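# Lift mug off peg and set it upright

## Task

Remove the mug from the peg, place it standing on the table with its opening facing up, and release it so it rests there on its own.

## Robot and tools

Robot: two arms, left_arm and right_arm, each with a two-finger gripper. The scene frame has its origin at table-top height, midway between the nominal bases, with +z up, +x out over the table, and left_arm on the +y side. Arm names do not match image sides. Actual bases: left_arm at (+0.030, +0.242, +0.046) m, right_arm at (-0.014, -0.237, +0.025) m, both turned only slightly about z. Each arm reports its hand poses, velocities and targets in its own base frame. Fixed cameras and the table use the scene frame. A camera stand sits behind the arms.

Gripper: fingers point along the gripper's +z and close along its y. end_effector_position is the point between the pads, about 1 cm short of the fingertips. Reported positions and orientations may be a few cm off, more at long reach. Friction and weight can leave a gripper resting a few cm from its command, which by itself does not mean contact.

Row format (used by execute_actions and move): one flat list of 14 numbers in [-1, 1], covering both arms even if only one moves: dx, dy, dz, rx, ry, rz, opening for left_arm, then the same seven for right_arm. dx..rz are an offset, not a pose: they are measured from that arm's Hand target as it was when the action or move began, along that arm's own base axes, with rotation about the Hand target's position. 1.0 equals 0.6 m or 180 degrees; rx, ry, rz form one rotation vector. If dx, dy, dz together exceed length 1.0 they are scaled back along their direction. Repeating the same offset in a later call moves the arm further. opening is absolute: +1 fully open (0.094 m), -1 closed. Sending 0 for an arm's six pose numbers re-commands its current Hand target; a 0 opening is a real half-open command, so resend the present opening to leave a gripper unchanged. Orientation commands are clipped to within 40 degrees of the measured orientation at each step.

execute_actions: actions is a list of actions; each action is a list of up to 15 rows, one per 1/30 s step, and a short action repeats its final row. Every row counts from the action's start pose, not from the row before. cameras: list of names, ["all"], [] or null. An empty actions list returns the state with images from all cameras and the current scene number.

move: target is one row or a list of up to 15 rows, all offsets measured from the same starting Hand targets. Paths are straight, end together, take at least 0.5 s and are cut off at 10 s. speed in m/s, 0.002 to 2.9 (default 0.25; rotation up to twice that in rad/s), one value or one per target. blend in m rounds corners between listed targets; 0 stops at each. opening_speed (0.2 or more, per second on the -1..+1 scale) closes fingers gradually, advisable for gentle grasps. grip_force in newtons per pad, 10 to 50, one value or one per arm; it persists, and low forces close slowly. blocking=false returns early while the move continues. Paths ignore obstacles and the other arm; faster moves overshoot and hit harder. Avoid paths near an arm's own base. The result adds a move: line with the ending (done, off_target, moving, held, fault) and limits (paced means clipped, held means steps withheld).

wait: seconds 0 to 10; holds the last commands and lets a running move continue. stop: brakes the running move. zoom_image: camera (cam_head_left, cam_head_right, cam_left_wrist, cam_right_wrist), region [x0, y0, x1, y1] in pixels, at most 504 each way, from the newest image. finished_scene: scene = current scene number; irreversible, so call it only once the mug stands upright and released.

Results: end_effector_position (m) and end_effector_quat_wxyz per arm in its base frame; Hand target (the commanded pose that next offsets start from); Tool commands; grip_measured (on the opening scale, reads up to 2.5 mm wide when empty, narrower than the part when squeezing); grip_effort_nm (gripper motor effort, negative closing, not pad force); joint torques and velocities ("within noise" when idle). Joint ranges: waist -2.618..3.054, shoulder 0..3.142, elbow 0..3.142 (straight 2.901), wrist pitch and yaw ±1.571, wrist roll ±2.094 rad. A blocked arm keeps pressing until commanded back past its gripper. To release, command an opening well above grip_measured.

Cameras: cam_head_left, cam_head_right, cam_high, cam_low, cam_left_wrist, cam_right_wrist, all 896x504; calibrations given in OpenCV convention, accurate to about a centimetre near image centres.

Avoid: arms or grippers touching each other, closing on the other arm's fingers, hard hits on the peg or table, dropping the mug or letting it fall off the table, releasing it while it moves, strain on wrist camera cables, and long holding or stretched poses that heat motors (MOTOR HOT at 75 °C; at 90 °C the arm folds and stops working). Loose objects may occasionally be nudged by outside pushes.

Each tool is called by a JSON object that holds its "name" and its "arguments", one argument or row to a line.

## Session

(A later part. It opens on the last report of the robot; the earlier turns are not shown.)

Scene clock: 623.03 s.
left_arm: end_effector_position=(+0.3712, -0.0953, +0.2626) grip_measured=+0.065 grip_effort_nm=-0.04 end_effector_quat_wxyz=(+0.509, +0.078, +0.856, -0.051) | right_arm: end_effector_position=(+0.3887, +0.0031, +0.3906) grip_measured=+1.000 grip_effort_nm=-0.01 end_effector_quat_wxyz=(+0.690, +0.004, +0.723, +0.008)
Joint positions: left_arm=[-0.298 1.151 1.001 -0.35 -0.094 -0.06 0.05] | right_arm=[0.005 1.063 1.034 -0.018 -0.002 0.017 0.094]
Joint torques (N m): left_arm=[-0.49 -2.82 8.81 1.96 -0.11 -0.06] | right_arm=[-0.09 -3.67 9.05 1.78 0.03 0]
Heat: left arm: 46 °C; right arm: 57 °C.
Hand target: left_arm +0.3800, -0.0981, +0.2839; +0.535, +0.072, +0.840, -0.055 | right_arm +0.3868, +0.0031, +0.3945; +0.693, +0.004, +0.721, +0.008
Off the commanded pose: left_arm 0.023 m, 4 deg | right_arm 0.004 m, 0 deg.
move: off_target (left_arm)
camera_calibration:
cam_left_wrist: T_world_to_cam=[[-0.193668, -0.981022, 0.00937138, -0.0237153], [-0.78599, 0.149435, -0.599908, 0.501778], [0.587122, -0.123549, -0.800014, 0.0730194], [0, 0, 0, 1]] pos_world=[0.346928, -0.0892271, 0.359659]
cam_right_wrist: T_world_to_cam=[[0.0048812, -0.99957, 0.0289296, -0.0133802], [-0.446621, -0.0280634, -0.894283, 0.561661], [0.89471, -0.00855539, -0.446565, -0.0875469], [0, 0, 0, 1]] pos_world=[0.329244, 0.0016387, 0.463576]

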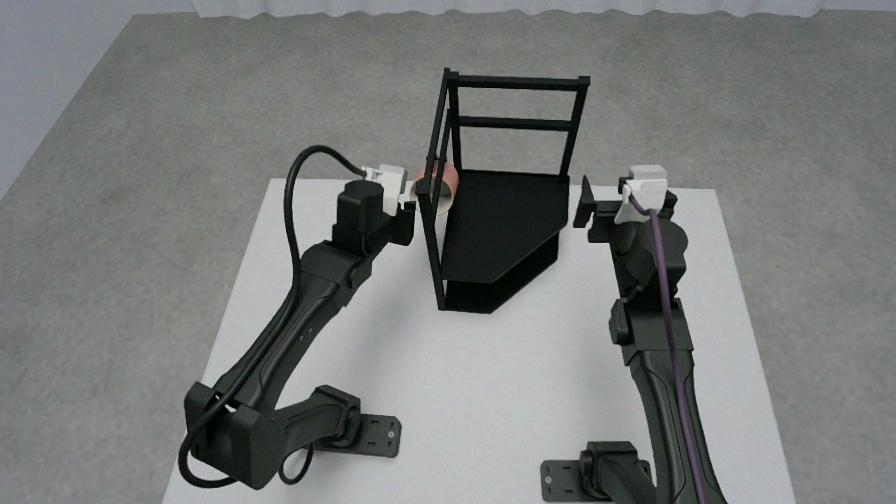

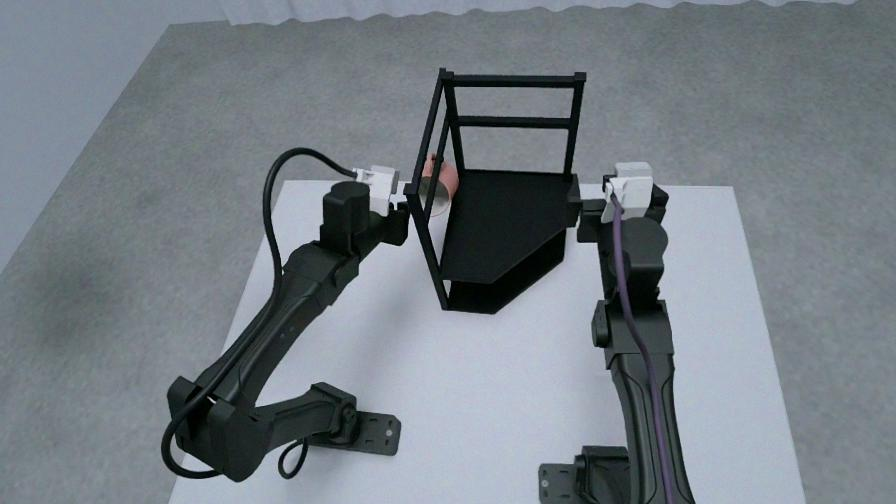

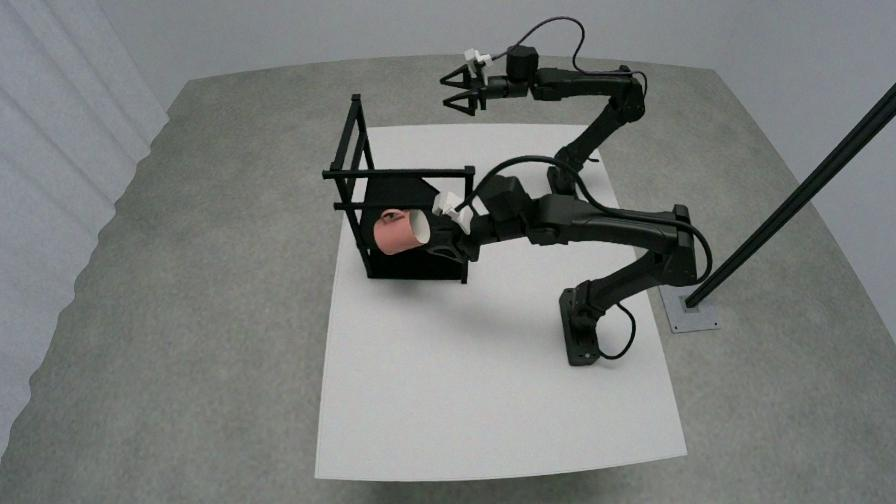

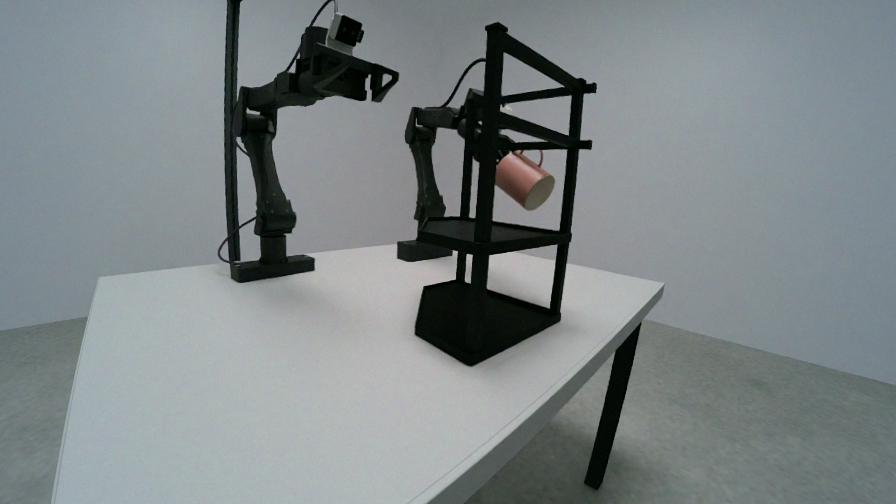

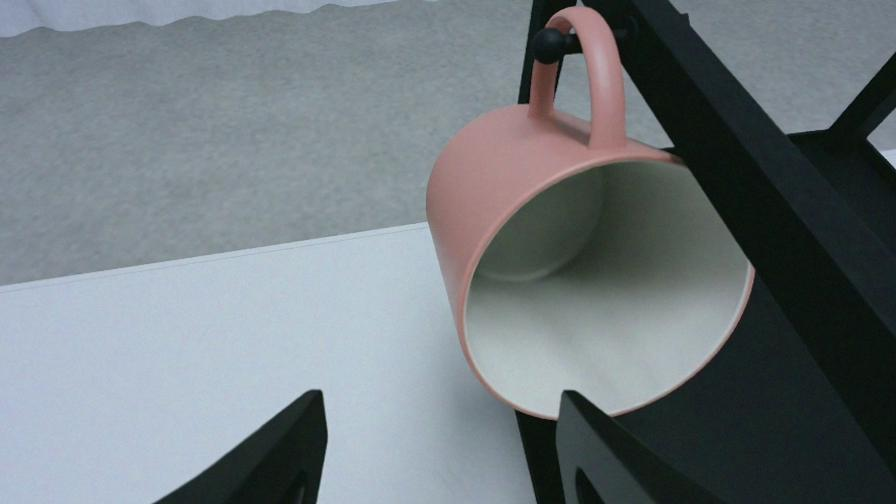

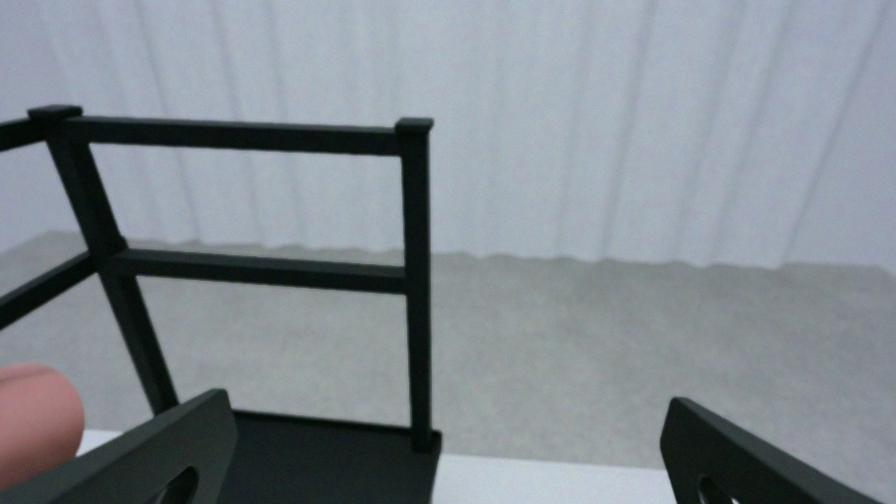

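{"name": "move", "arguments": {
  "target": [0.0783, -0.0208, -0.0208, 0, -0.0083, 0, 0.064, 0, 0, 0, 0, 0, 0, 1],
  "speed": 0.1,
  "cameras": ["all"]
}}

{"name": "zoom_image", "arguments": {
  "camera": "cam_left_wrist",
  "region": [250, 0, 753, 503]
}}

{"name": "zoom_image", "arguments": {
  "camera": "cam_high",
  "region": [350, 170, 490, 310]
}}

Scene clock: 665.50 s.
left_arm: end_effector_position=(+0.4165, -0.1091, +0.2506) grip_measured=+0.065 grip_effort_nm=-0.04 end_effector_quat_wxyz=(+0.519, +0.077, +0.849, -0.053) | right_arm: end_effector_position=(+0.3887, +0.0031, +0.3906) grip_measured=+1.000 grip_effort_nm=-0.01 end_effector_quat_wxyz=(+0.690, +0.004, +0.723, +0.008)
Joint positions: left_arm=[-0.298 1.325 1.046 -0.195 -0.094 -0.06 0.05] | right_arm=[0.005 1.063 1.034 -0.018 -0.002 0.017 0.094]
Joint torques (N m): left_arm=[0.01 -4.19 8.8 2.02 -0.1 0.06] | right_arm=[-0.08 -3.59 9.16 1.77 -0.02 0.02]
Heat: left arm: 45 °C; right arm: 57 °C.
Hand target: left_arm +0.4270, -0.1106, +0.2715; +0.546, +0.073, +0.833, -0.054 | right_arm +0.3868, +0.0031, +0.3945; +0.693, +0.004, +0.721, +0.008
Off the commanded pose: left_arm 0.023 m, 4 deg | right_arm 0.004 m, 0 deg.
move: off_target (left_arm)
camera_calibration:
cam_left_wrist: T_world_to_cam=[[-0.193551, -0.981019, 0.0118627, -0.02914], [-0.771119, 0.144641, -0.620045, 0.53047], [0.606559, -0.129158, -0.784477, 0.0225198], [0, 0, 0, 1]] pos_world=[0.389756, -0.102406, 0.346927]
cam_right_wrist: T_world_to_cam=[[0.0048812, -0.99957, 0.0289296, -0.0133802], [-0.446621, -0.0280634, -0.894283, 0.561661], [0.89471, -0.00855539, -0.446565, -0.0875469], [0, 0, 0, 1]] pos_world=[0.329244, 0.0016387, 0.463576]

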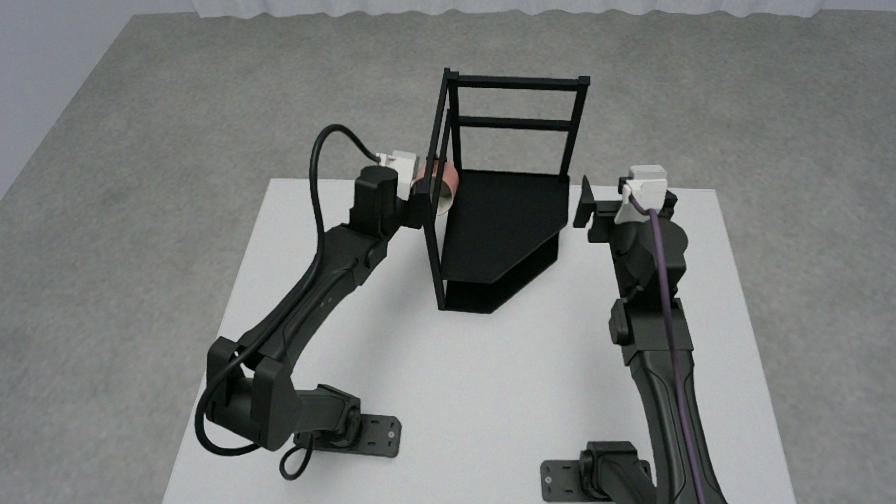

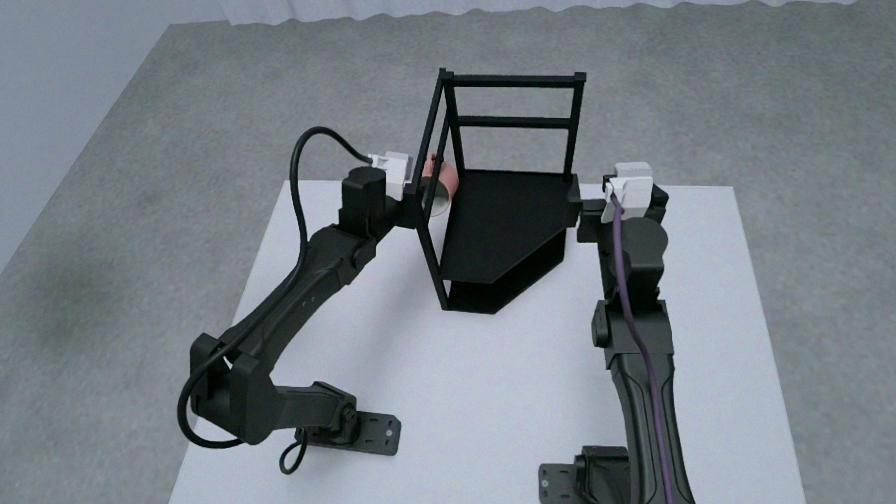

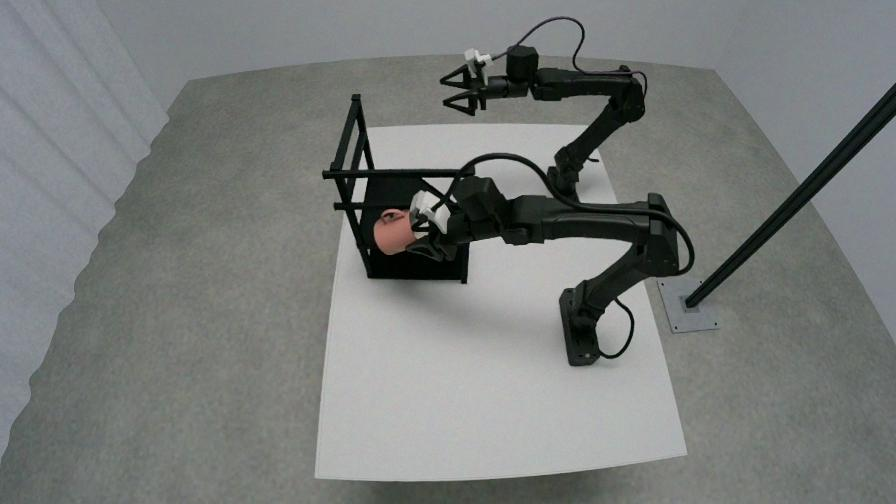

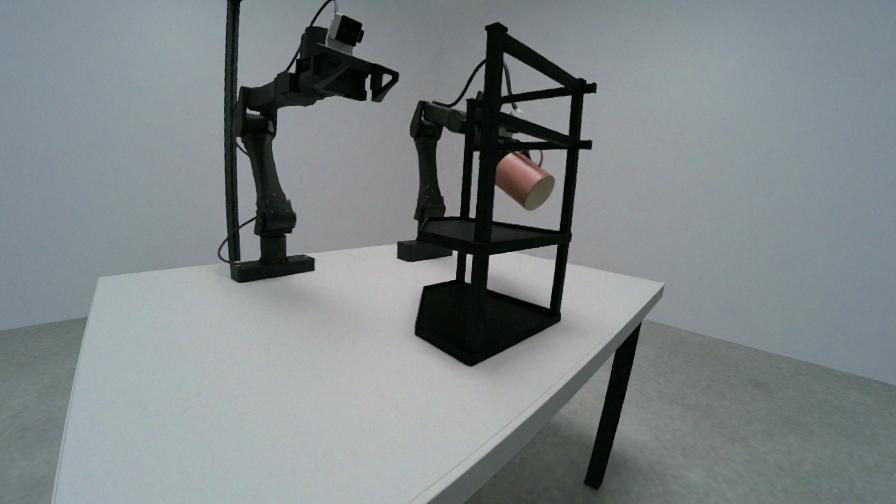

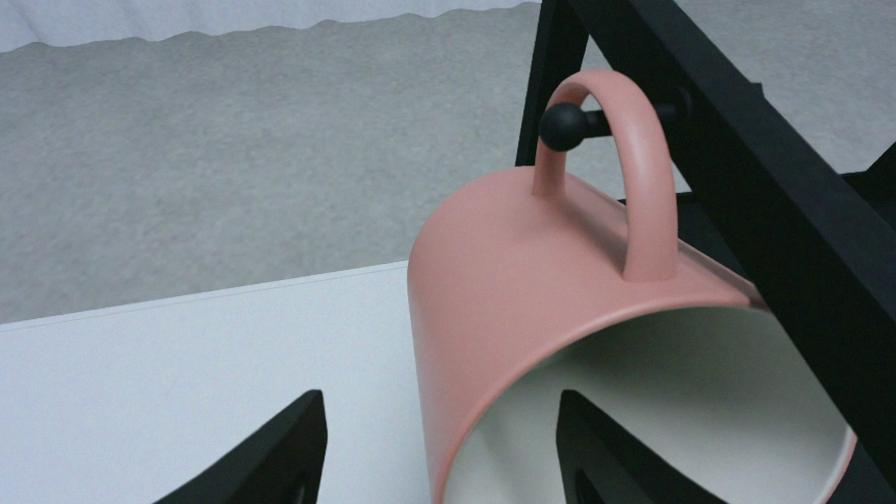

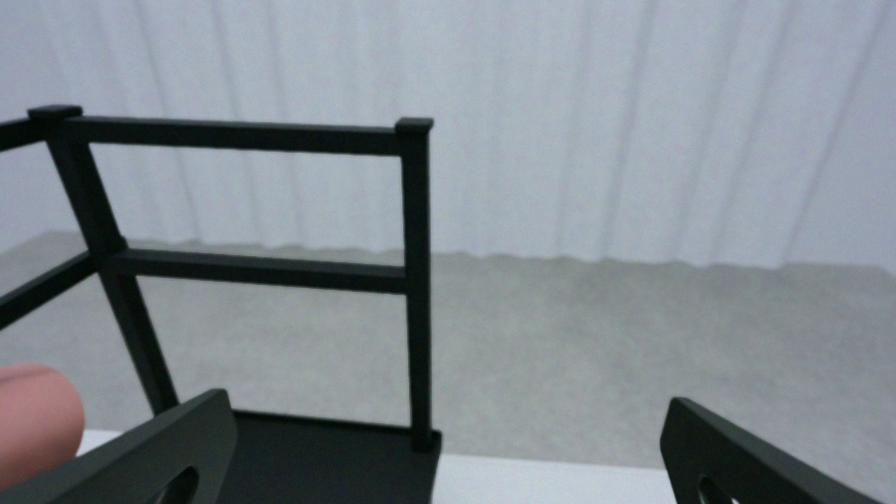

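Scaled by 1.002 from the camera's 896x504 image, which has a finer 1280x720 frame.

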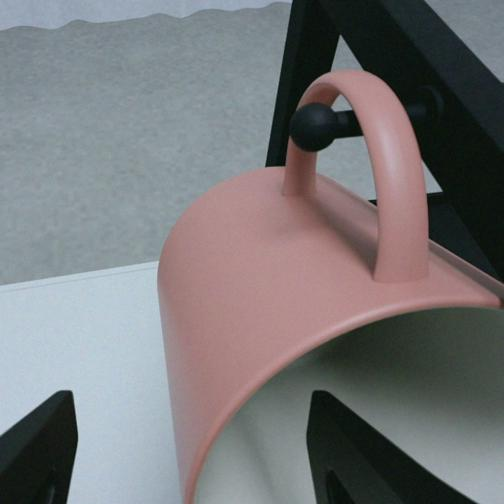

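Scaled by 3.600 from the camera's 896x504 image, which has a finer 1280x720 frame.

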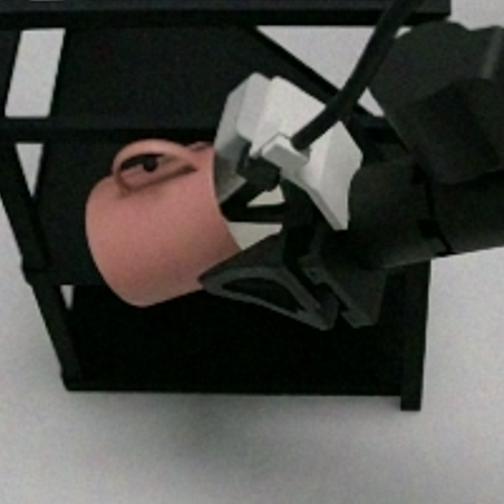

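{"name": "move", "arguments": {
  "target": [0, 0, 0, 0, 0, 0, -1, 0, 0, 0, 0, 0, 0, 1],
  "opening_speed": 0.4,
  "cameras": ["cam_left_wrist", "cam_high", "cam_low"]
}}

{"name": "zoom_image", "arguments": {
  "camera": "cam_left_wrist",
  "region": [250, 0, 753, 503]
}}

{"name": "zoom_image", "arguments": {
  "camera": "cam_high",
  "region": [350, 170, 490, 310]
}}

Scene clock: 707.50 s.
left_arm: end_effector_position=(+0.4168, -0.1099, +0.2484) grip_measured=-0.911 grip_effort_nm=-0.99 end_effector_quat_wxyz=(+0.518, +0.099, +0.849, -0.041) | right_arm: end_effector_position=(+0.3887, +0.0031, +0.3906) grip_measured=+1.000 grip_effort_nm=-0.01 end_effector_quat_wxyz=(+0.690, +0.004, +0.723, +0.008)
Joint positions: left_arm=[-0.298 1.33 1.046 -0.196 -0.09 -0.011 0.004] | right_arm=[0.005 1.063 1.034 -0.018 -0.002 0.017 0.094]
Joint torques (N m): left_arm=[0.16 -4.79 8.8 2.01 -0.09 -0.55] | right_arm=[0.01 -3.34 9.02 1.81 0.05 -0.02]
Heat: left arm: 45 °C; right arm: 57 °C.
Hand target: left_arm +0.4270, -0.1105, +0.2715; +0.546, +0.072, +0.833, -0.054 | right_arm +0.3868, +0.0031, +0.3945; +0.693, +0.004, +0.721, +0.008
Off the commanded pose: left_arm 0.025 m, 5 deg | right_arm 0.004 m, 0 deg.
move: off_target (left_arm)
camera_calibration:
cam_left_wrist: T_world_to_cam=[[-0.219042, -0.975225, -0.0309365, -0.00787159], [-0.765187, 0.191366, -0.61471, 0.530842], [0.605401, -0.110975, -0.788146, 0.0239573], [0, 0, 0, 1]] pos_world=[0.389965, -0.106603, 0.344952]
Images, in order (width x height): cam_high 896x504, cam_low 896x504, cam_left_wrist 896x504.

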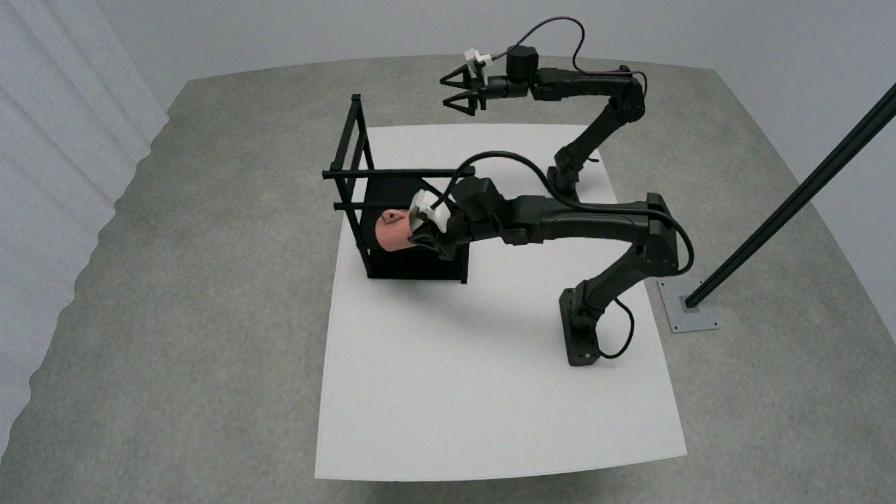

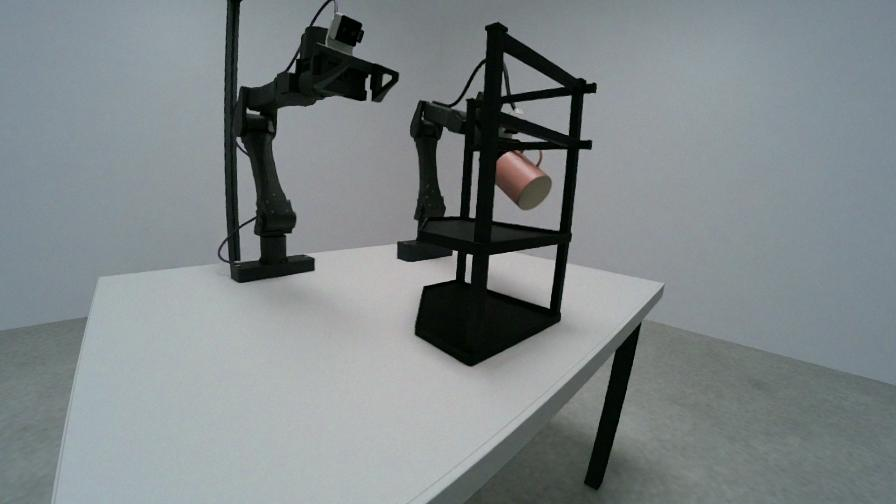

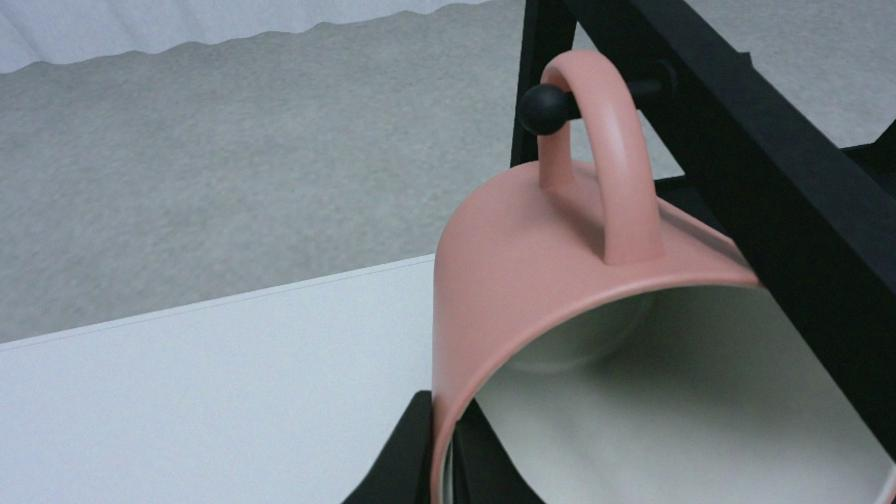

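Scaled by 1.002 from the camera's 896x504 image, which has a finer 1280x720 frame.

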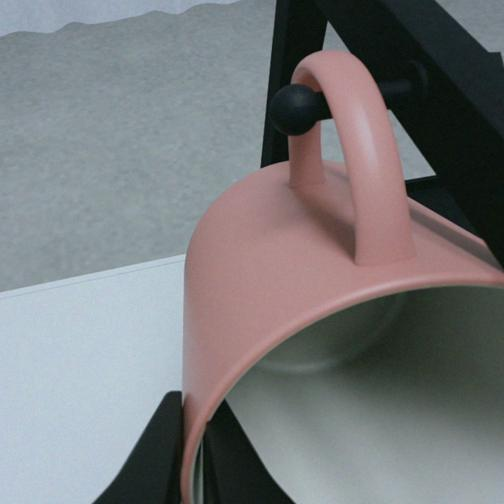

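Scaled by 3.600 from the camera's 896x504 image, which has a finer 1280x720 frame.

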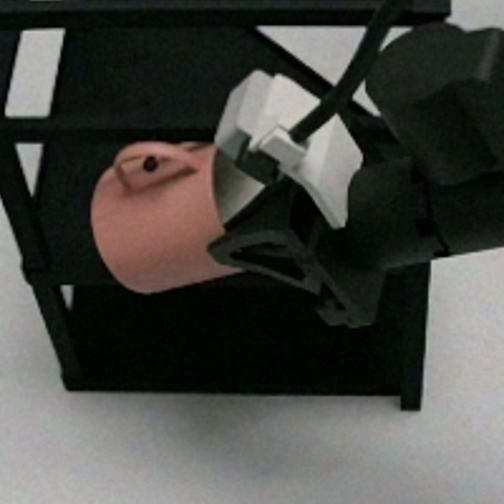

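{"name": "move", "arguments": {
  "target": [0, 0.0083, 0.015, 0, 0, 0, -1, 0, 0, 0, 0, 0, 0, 1],
  "speed": 0.05,
  "cameras": ["cam_left_wrist", "cam_high", "cam_low"]
}}

{"name": "zoom_image", "arguments": {
  "camera": "cam_left_wrist",
  "region": [400, 0, 800, 400]
}}

{"name": "zoom_image", "arguments": {
  "camera": "cam_low",
  "region": [470, 100, 590, 230]
}}

Scene clock: 738.83 s.
left_arm: end_effector_position=(+0.4159, -0.1094, +0.2496) grip_measured=-0.913 grip_effort_nm=-1.00 end_effector_quat_wxyz=(+0.514, +0.106, +0.851, -0.040) | right_arm: end_effector_position=(+0.3887, +0.0031, +0.3906) grip_measured=+1.000 grip_effort_nm=-0.01 end_effector_quat_wxyz=(+0.690, +0.004, +0.723, +0.008)
Joint positions: left_arm=[-0.294 1.33 1.06 -0.22 -0.082 0.003 0.004] | right_arm=[0.005 1.063 1.034 -0.018 -0.002 0.017 0.094]
Joint torques (N m): left_arm=[1.28 -5.35 9.88 1.92 -0.05 -0.56] | right_arm=[-0.01 -3.66 8.92 1.79 0.03 0]
Heat: left arm: 45 °C; right arm: 58 °C.
Hand target: left_arm +0.4270, -0.1055, +0.2806; +0.546, +0.073, +0.833, -0.054 | right_arm +0.3868, +0.0031, +0.3945; +0.693, +0.004, +0.721, +0.008
Off the commanded pose: left_arm 0.033 m, 6 deg | right_arm 0.004 m, 0 deg.
move: off_target (left_arm)
camera_calibration:
cam_left_wrist: T_world_to_cam=[[-0.228554, -0.972718, -0.0397865, -0.0011152], [-0.768333, 0.205327, -0.606223, 0.5315], [0.597853, -0.107985, -0.794299, 0.0304734], [0, 0, 0, 1]] pos_world=[0.389895, -0.106925, 0.346368]
Images, in order (width x height): cam_high 896x504, cam_low 896x504, cam_left_wrist 896x504.

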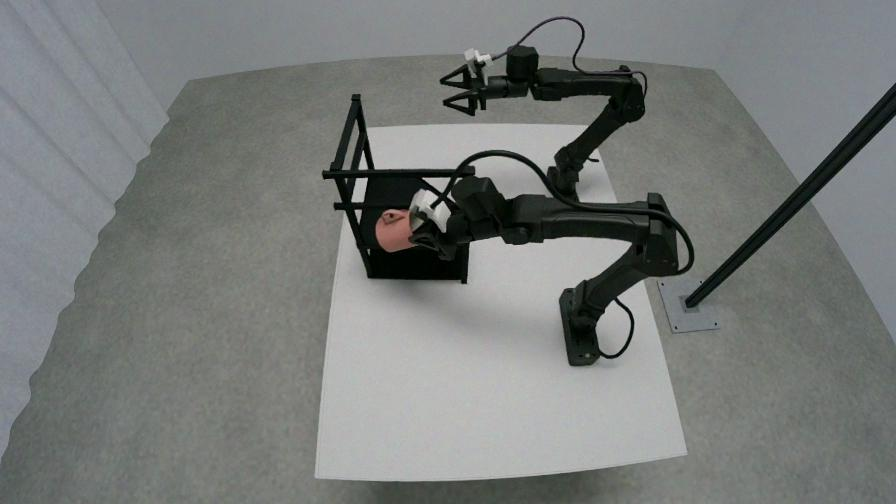

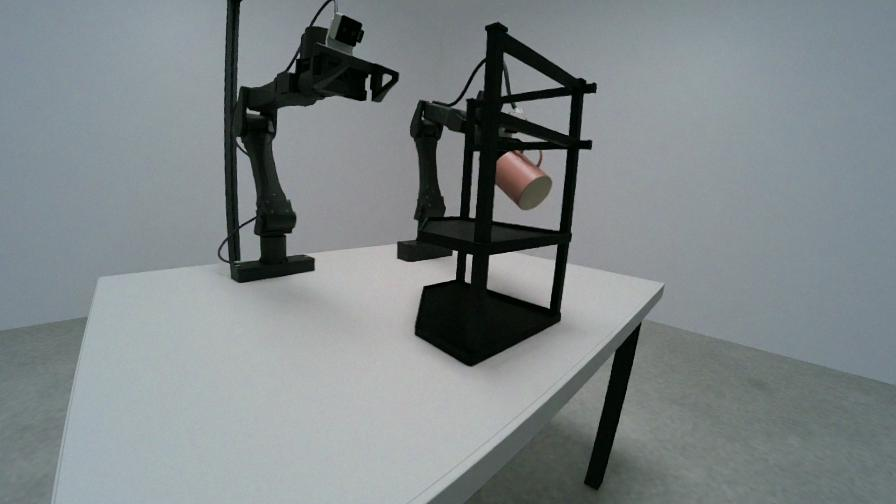

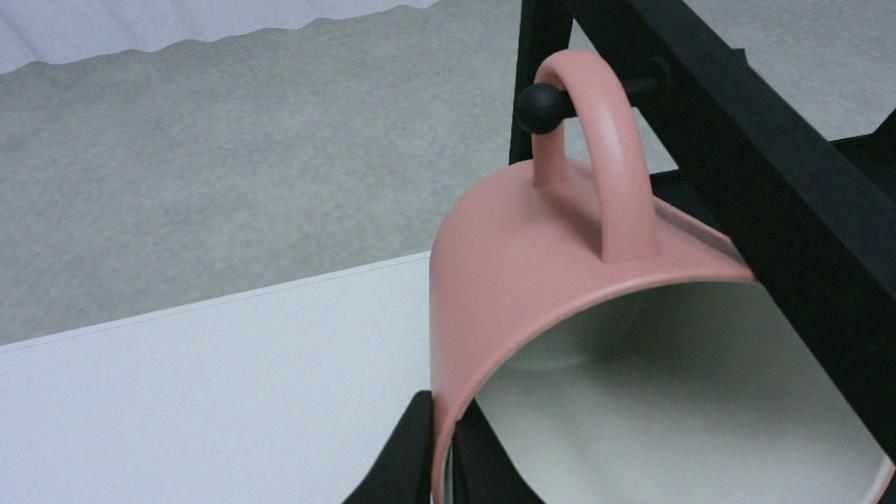

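Scaled by 1.260 from the camera's 896x504 image, which has a finer 1280x720 frame.

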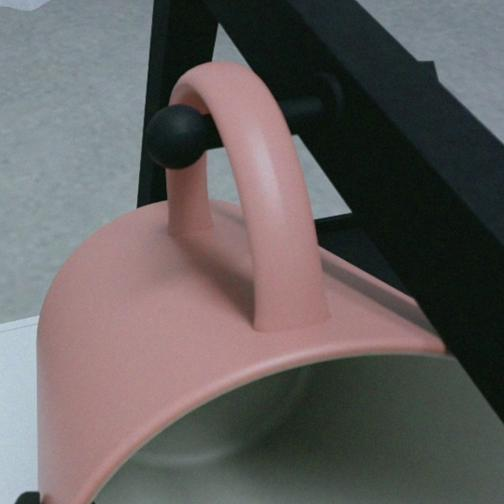

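Scaled by 3.877 from the camera's 896x504 image, which has a finer 1280x720 frame.

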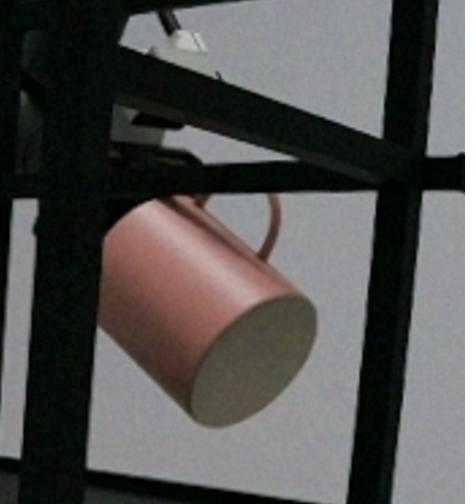

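{"name": "move", "arguments": {
  "target": [0, 0.005, 0.0117, 0, 0, 0, -1, 0, 0, 0, 0, 0, 0, 1],
  "speed": 0.05,
  "cameras": ["cam_left_wrist", "cam_high", "cam_low"]
}}

{"name": "zoom_image", "arguments": {
  "camera": "cam_left_wrist",
  "region": [400, 0, 800, 400]
}}

{"name": "zoom_image", "arguments": {
  "camera": "cam_high",
  "region": [370, 190, 450, 270]
}}

Scene clock: 747.93 s.
left_arm: end_effector_position=(+0.4154, -0.1090, +0.2503) grip_measured=-0.913 grip_effort_nm=-1.00 end_effector_quat_wxyz=(+0.507, +0.111, +0.854, -0.041) | right_arm: end_effector_position=(+0.3887, +0.0031, +0.3906) grip_measured=+1.000 grip_effort_nm=-0.01 end_effector_quat_wxyz=(+0.690, +0.004, +0.723, +0.008)
Joint positions: left_arm=[-0.288 1.334 1.079 -0.251 -0.069 0.011 0.004] | right_arm=[0.005 1.063 1.034 -0.018 -0.002 0.017 0.094]
Joint torques (N m): left_arm=[1.51 -6.31 10.26 1.93 -0.06 -0.64] | right_arm=[0.12 -3.32 8.9 1.79 0.01 0.03]
Heat: left arm: 46 °C; right arm: 58 °C.
Hand target: left_arm +0.4270, -0.1025, +0.2876; +0.546, +0.072, +0.833, -0.054 | right_arm +0.3868, +0.0031, +0.3945; +0.693, +0.004, +0.721, +0.008
Off the commanded pose: left_arm 0.040 m, 7 deg | right_arm 0.004 m, 0 deg.
move: off_target (left_arm)
camera_calibration:
cam_left_wrist: T_world_to_cam=[[-0.238656, -0.970206, -0.0417632, 0.00416089], [-0.77544, 0.216282, -0.593224, 0.53234], [0.584582, -0.109191, -0.803954, 0.0390784], [0, 0, 0, 1]] pos_world=[0.390946, -0.106832, 0.347388]
Images, in order (width x height): cam_high 896x504, cam_low 896x504, cam_left_wrist 896x504.

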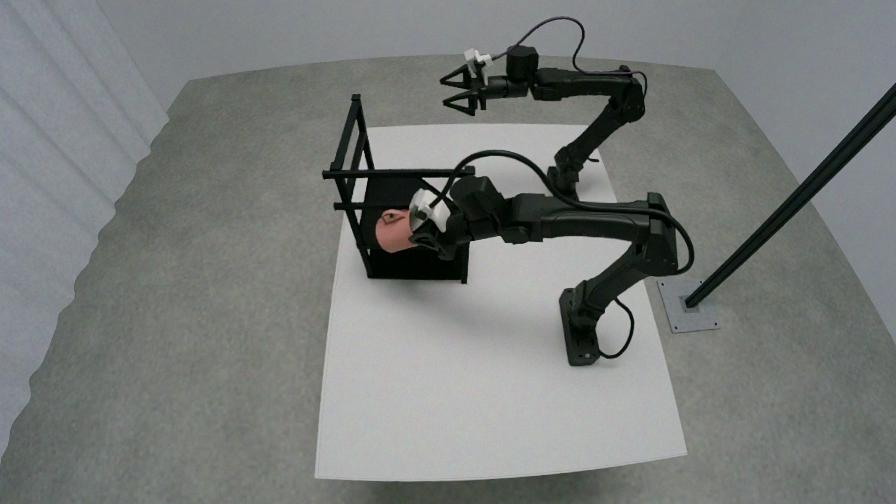

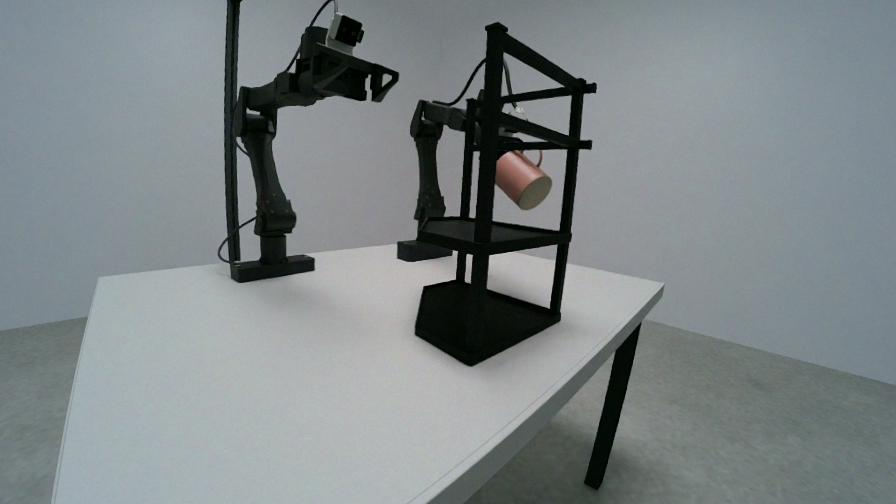

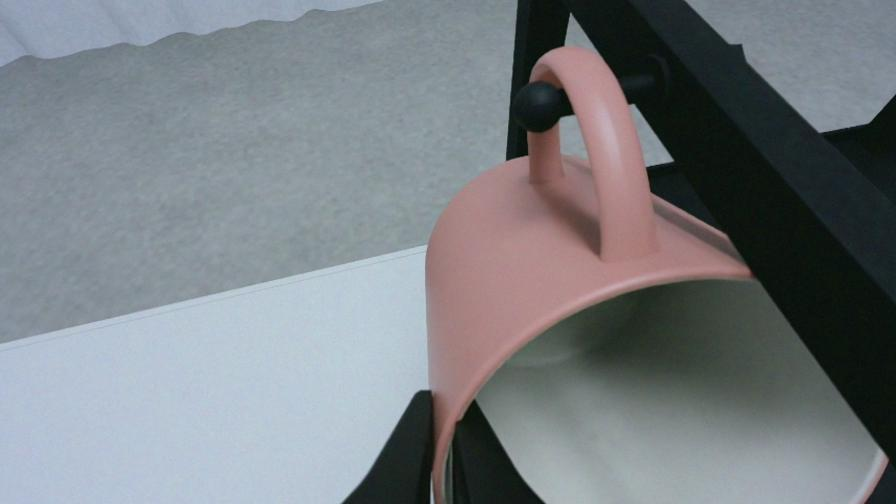

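Scaled by 1.260 from the camera's 896x504 image, which has a finer 1280x720 frame.

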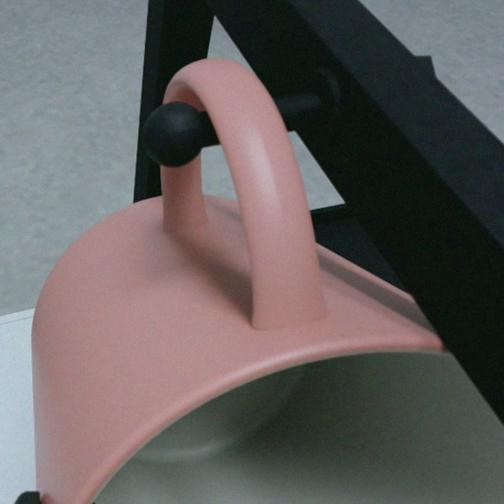

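Scaled by 6.300 from the camera's 896x504 image, which has a finer 1280x720 frame.

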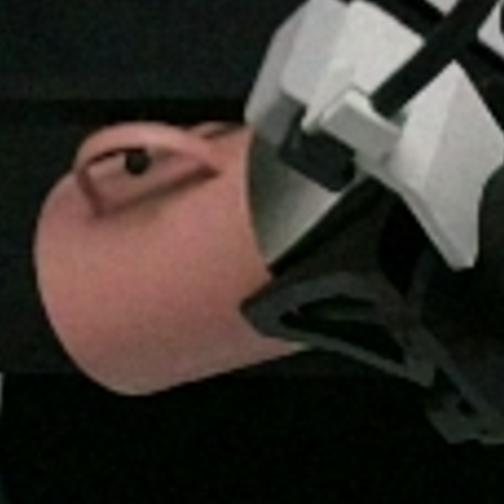

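{"name": "zoom_image", "arguments": {
  "camera": "cam_low",
  "region": [480, 130, 570, 220]
}}

{"name": "zoom_image", "arguments": {
  "camera": "cam_left_wrist",
  "region": [600, 150, 800, 350]
}}

{"name": "zoom_image", "arguments": {
  "camera": "cam_left_wrist",
  "region": [480, 20, 700, 240]
}}

Scaled by 5.600 from the camera's 896x504 image, which has a finer 1280x720 frame.

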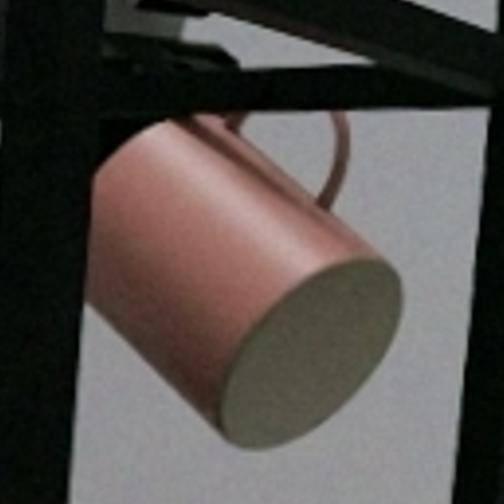

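Scaled by 2.520 from the camera's 896x504 image, which has a finer 1280x720 frame.

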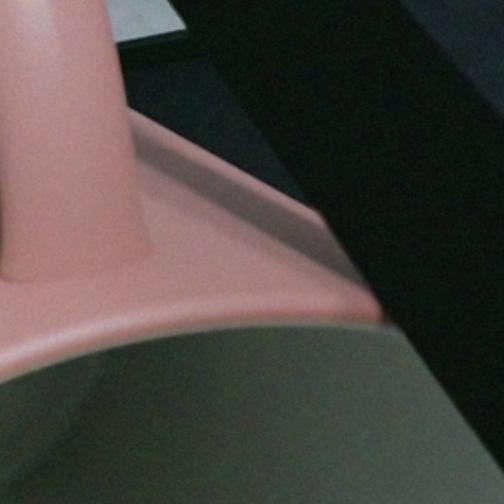

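Scaled by 2.291 from the camera's 896x504 image, which has a finer 1280x720 frame.

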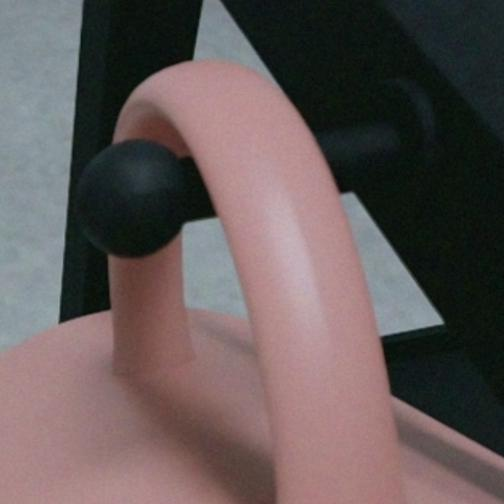

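{"name": "move", "arguments": {
  "target": [0.0117, -0.0067, -0.0238, -0.0104, -0.0602, 0, -1, 0, 0, 0, 0, 0, 0, 1],
  "speed": 0.06,
  "cameras": ["cam_left_wrist", "cam_high", "cam_low"]
}}

{"name": "zoom_image", "arguments": {
  "camera": "cam_left_wrist",
  "region": [400, 0, 800, 400]
}}

{"name": "zoom_image", "arguments": {
  "camera": "cam_low",
  "region": [480, 130, 570, 220]
}}

Scene clock: 845.07 s.
left_arm: end_effector_position=(+0.4249, -0.1138, +0.2418) grip_measured=-0.920 grip_effort_nm=-1.00 end_effector_quat_wxyz=(+0.576, +0.095, +0.810, -0.063) | right_arm: end_effector_position=(+0.3887, +0.0031, +0.3906) grip_measured=+1.000 grip_effort_nm=-0.01 end_effector_quat_wxyz=(+0.690, +0.004, +0.723, +0.008)
Joint positions: left_arm=[-0.288 1.327 0.886 0.105 -0.058 -0.013 0.004] | right_arm=[0.005 1.063 1.034 -0.018 -0.002 0.017 0.094]
Joint torques (N m): left_arm=[0.61 -6.43 6.53 2.61 -0.32 -0.21] | right_arm=[0.03 -3.44 8.98 1.78 -0.02 0.02]
Heat: left arm: 47 °C; right arm: 58 °C.
Hand target: left_arm +0.4340, -0.1066, +0.2732; +0.623, +0.068, +0.777, -0.060 | right_arm +0.3868, +0.0031, +0.3945; +0.693, +0.004, +0.721, +0.008
Off the commanded pose: left_arm 0.034 m, 7 deg | right_arm 0.004 m, 0 deg.
move: off_target (left_arm)
camera_calibration:
cam_left_wrist: T_world_to_cam=[[-0.234752, -0.972029, -0.00717599, -0.00875714], [-0.672448, 0.167723, -0.72089, 0.517353], [0.701929, -0.164405, -0.693012, -0.0567869], [0, 0, 0, 1]] pos_world=[0.385697, -0.10462, 0.333538]
Images, in order (width x height): cam_high 896x504, cam_low 896x504, cam_left_wrist 896x504.

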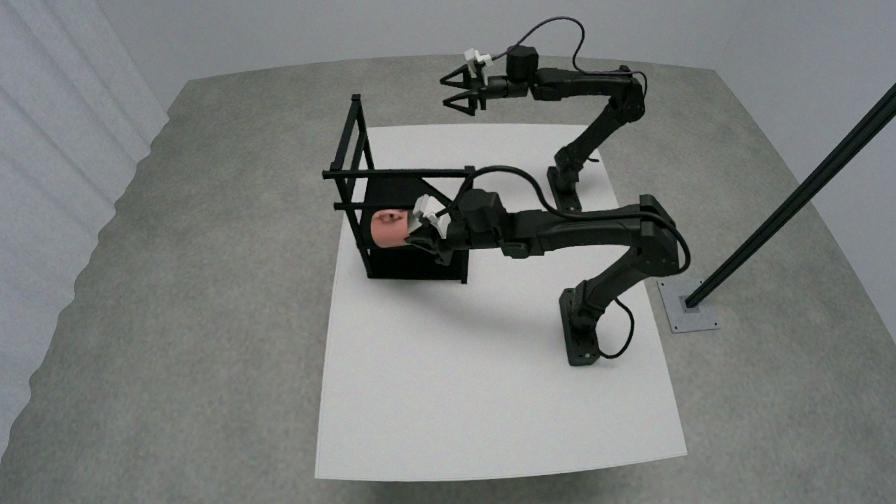

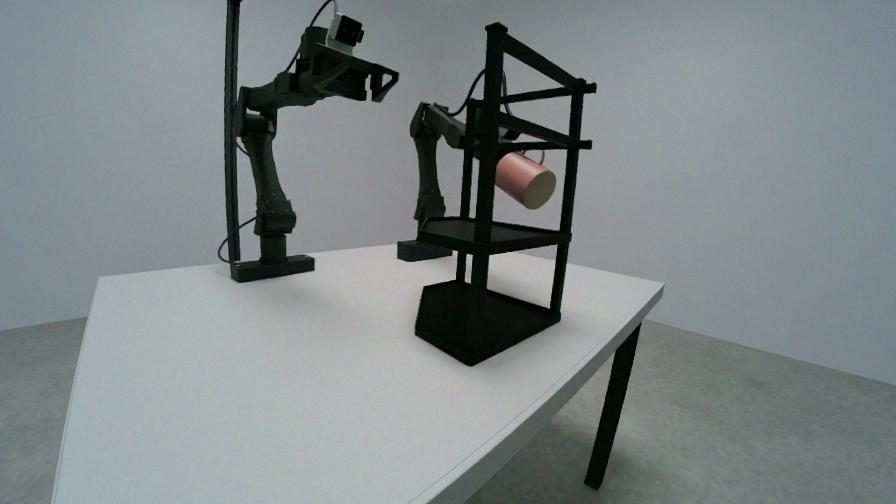

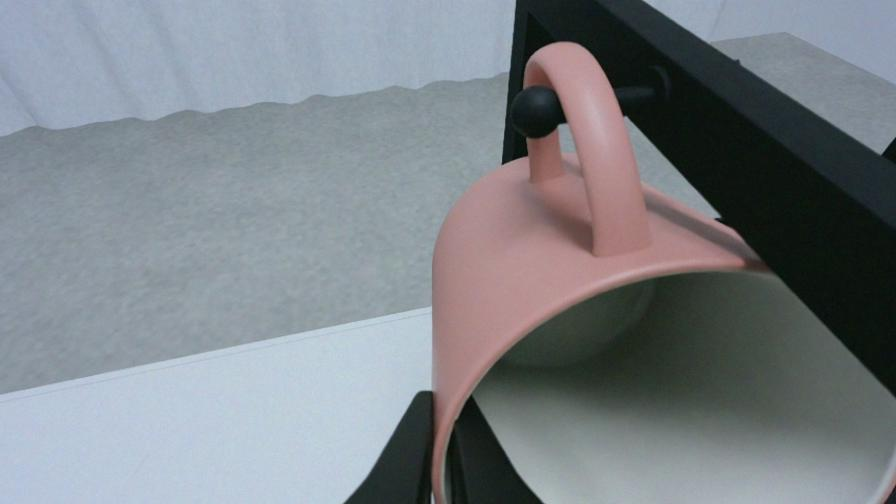

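Scaled by 1.260 from the camera's 896x504 image, which has a finer 1280x720 frame.

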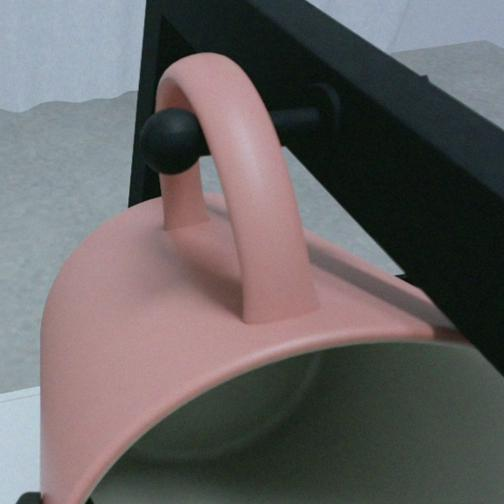

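Scaled by 5.600 from the camera's 896x504 image, which has a finer 1280x720 frame.

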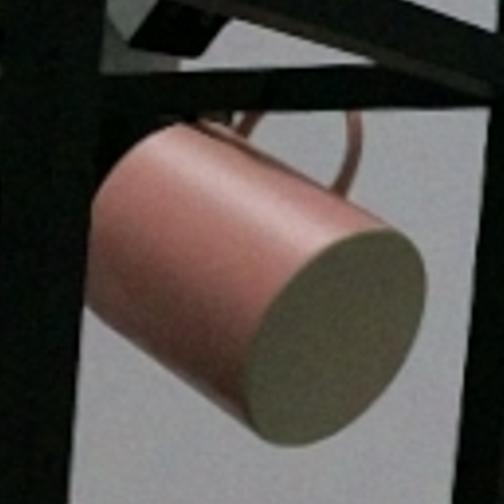

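{"name": "zoom_image", "arguments": {
  "camera": "cam_left_wrist",
  "region": [490, 30, 690, 230]
}}

{"name": "zoom_image", "arguments": {
  "camera": "cam_high",
  "region": [360, 190, 440, 270]
}}

Scaled by 2.520 from the camera's 896x504 image, which has a finer 1280x720 frame.

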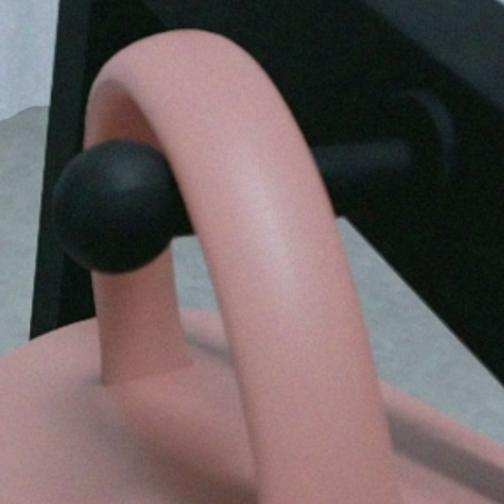

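Scaled by 6.300 from the camera's 896x504 image, which has a finer 1280x720 frame.

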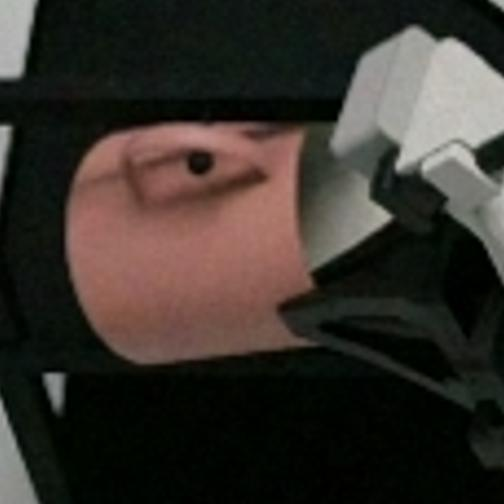

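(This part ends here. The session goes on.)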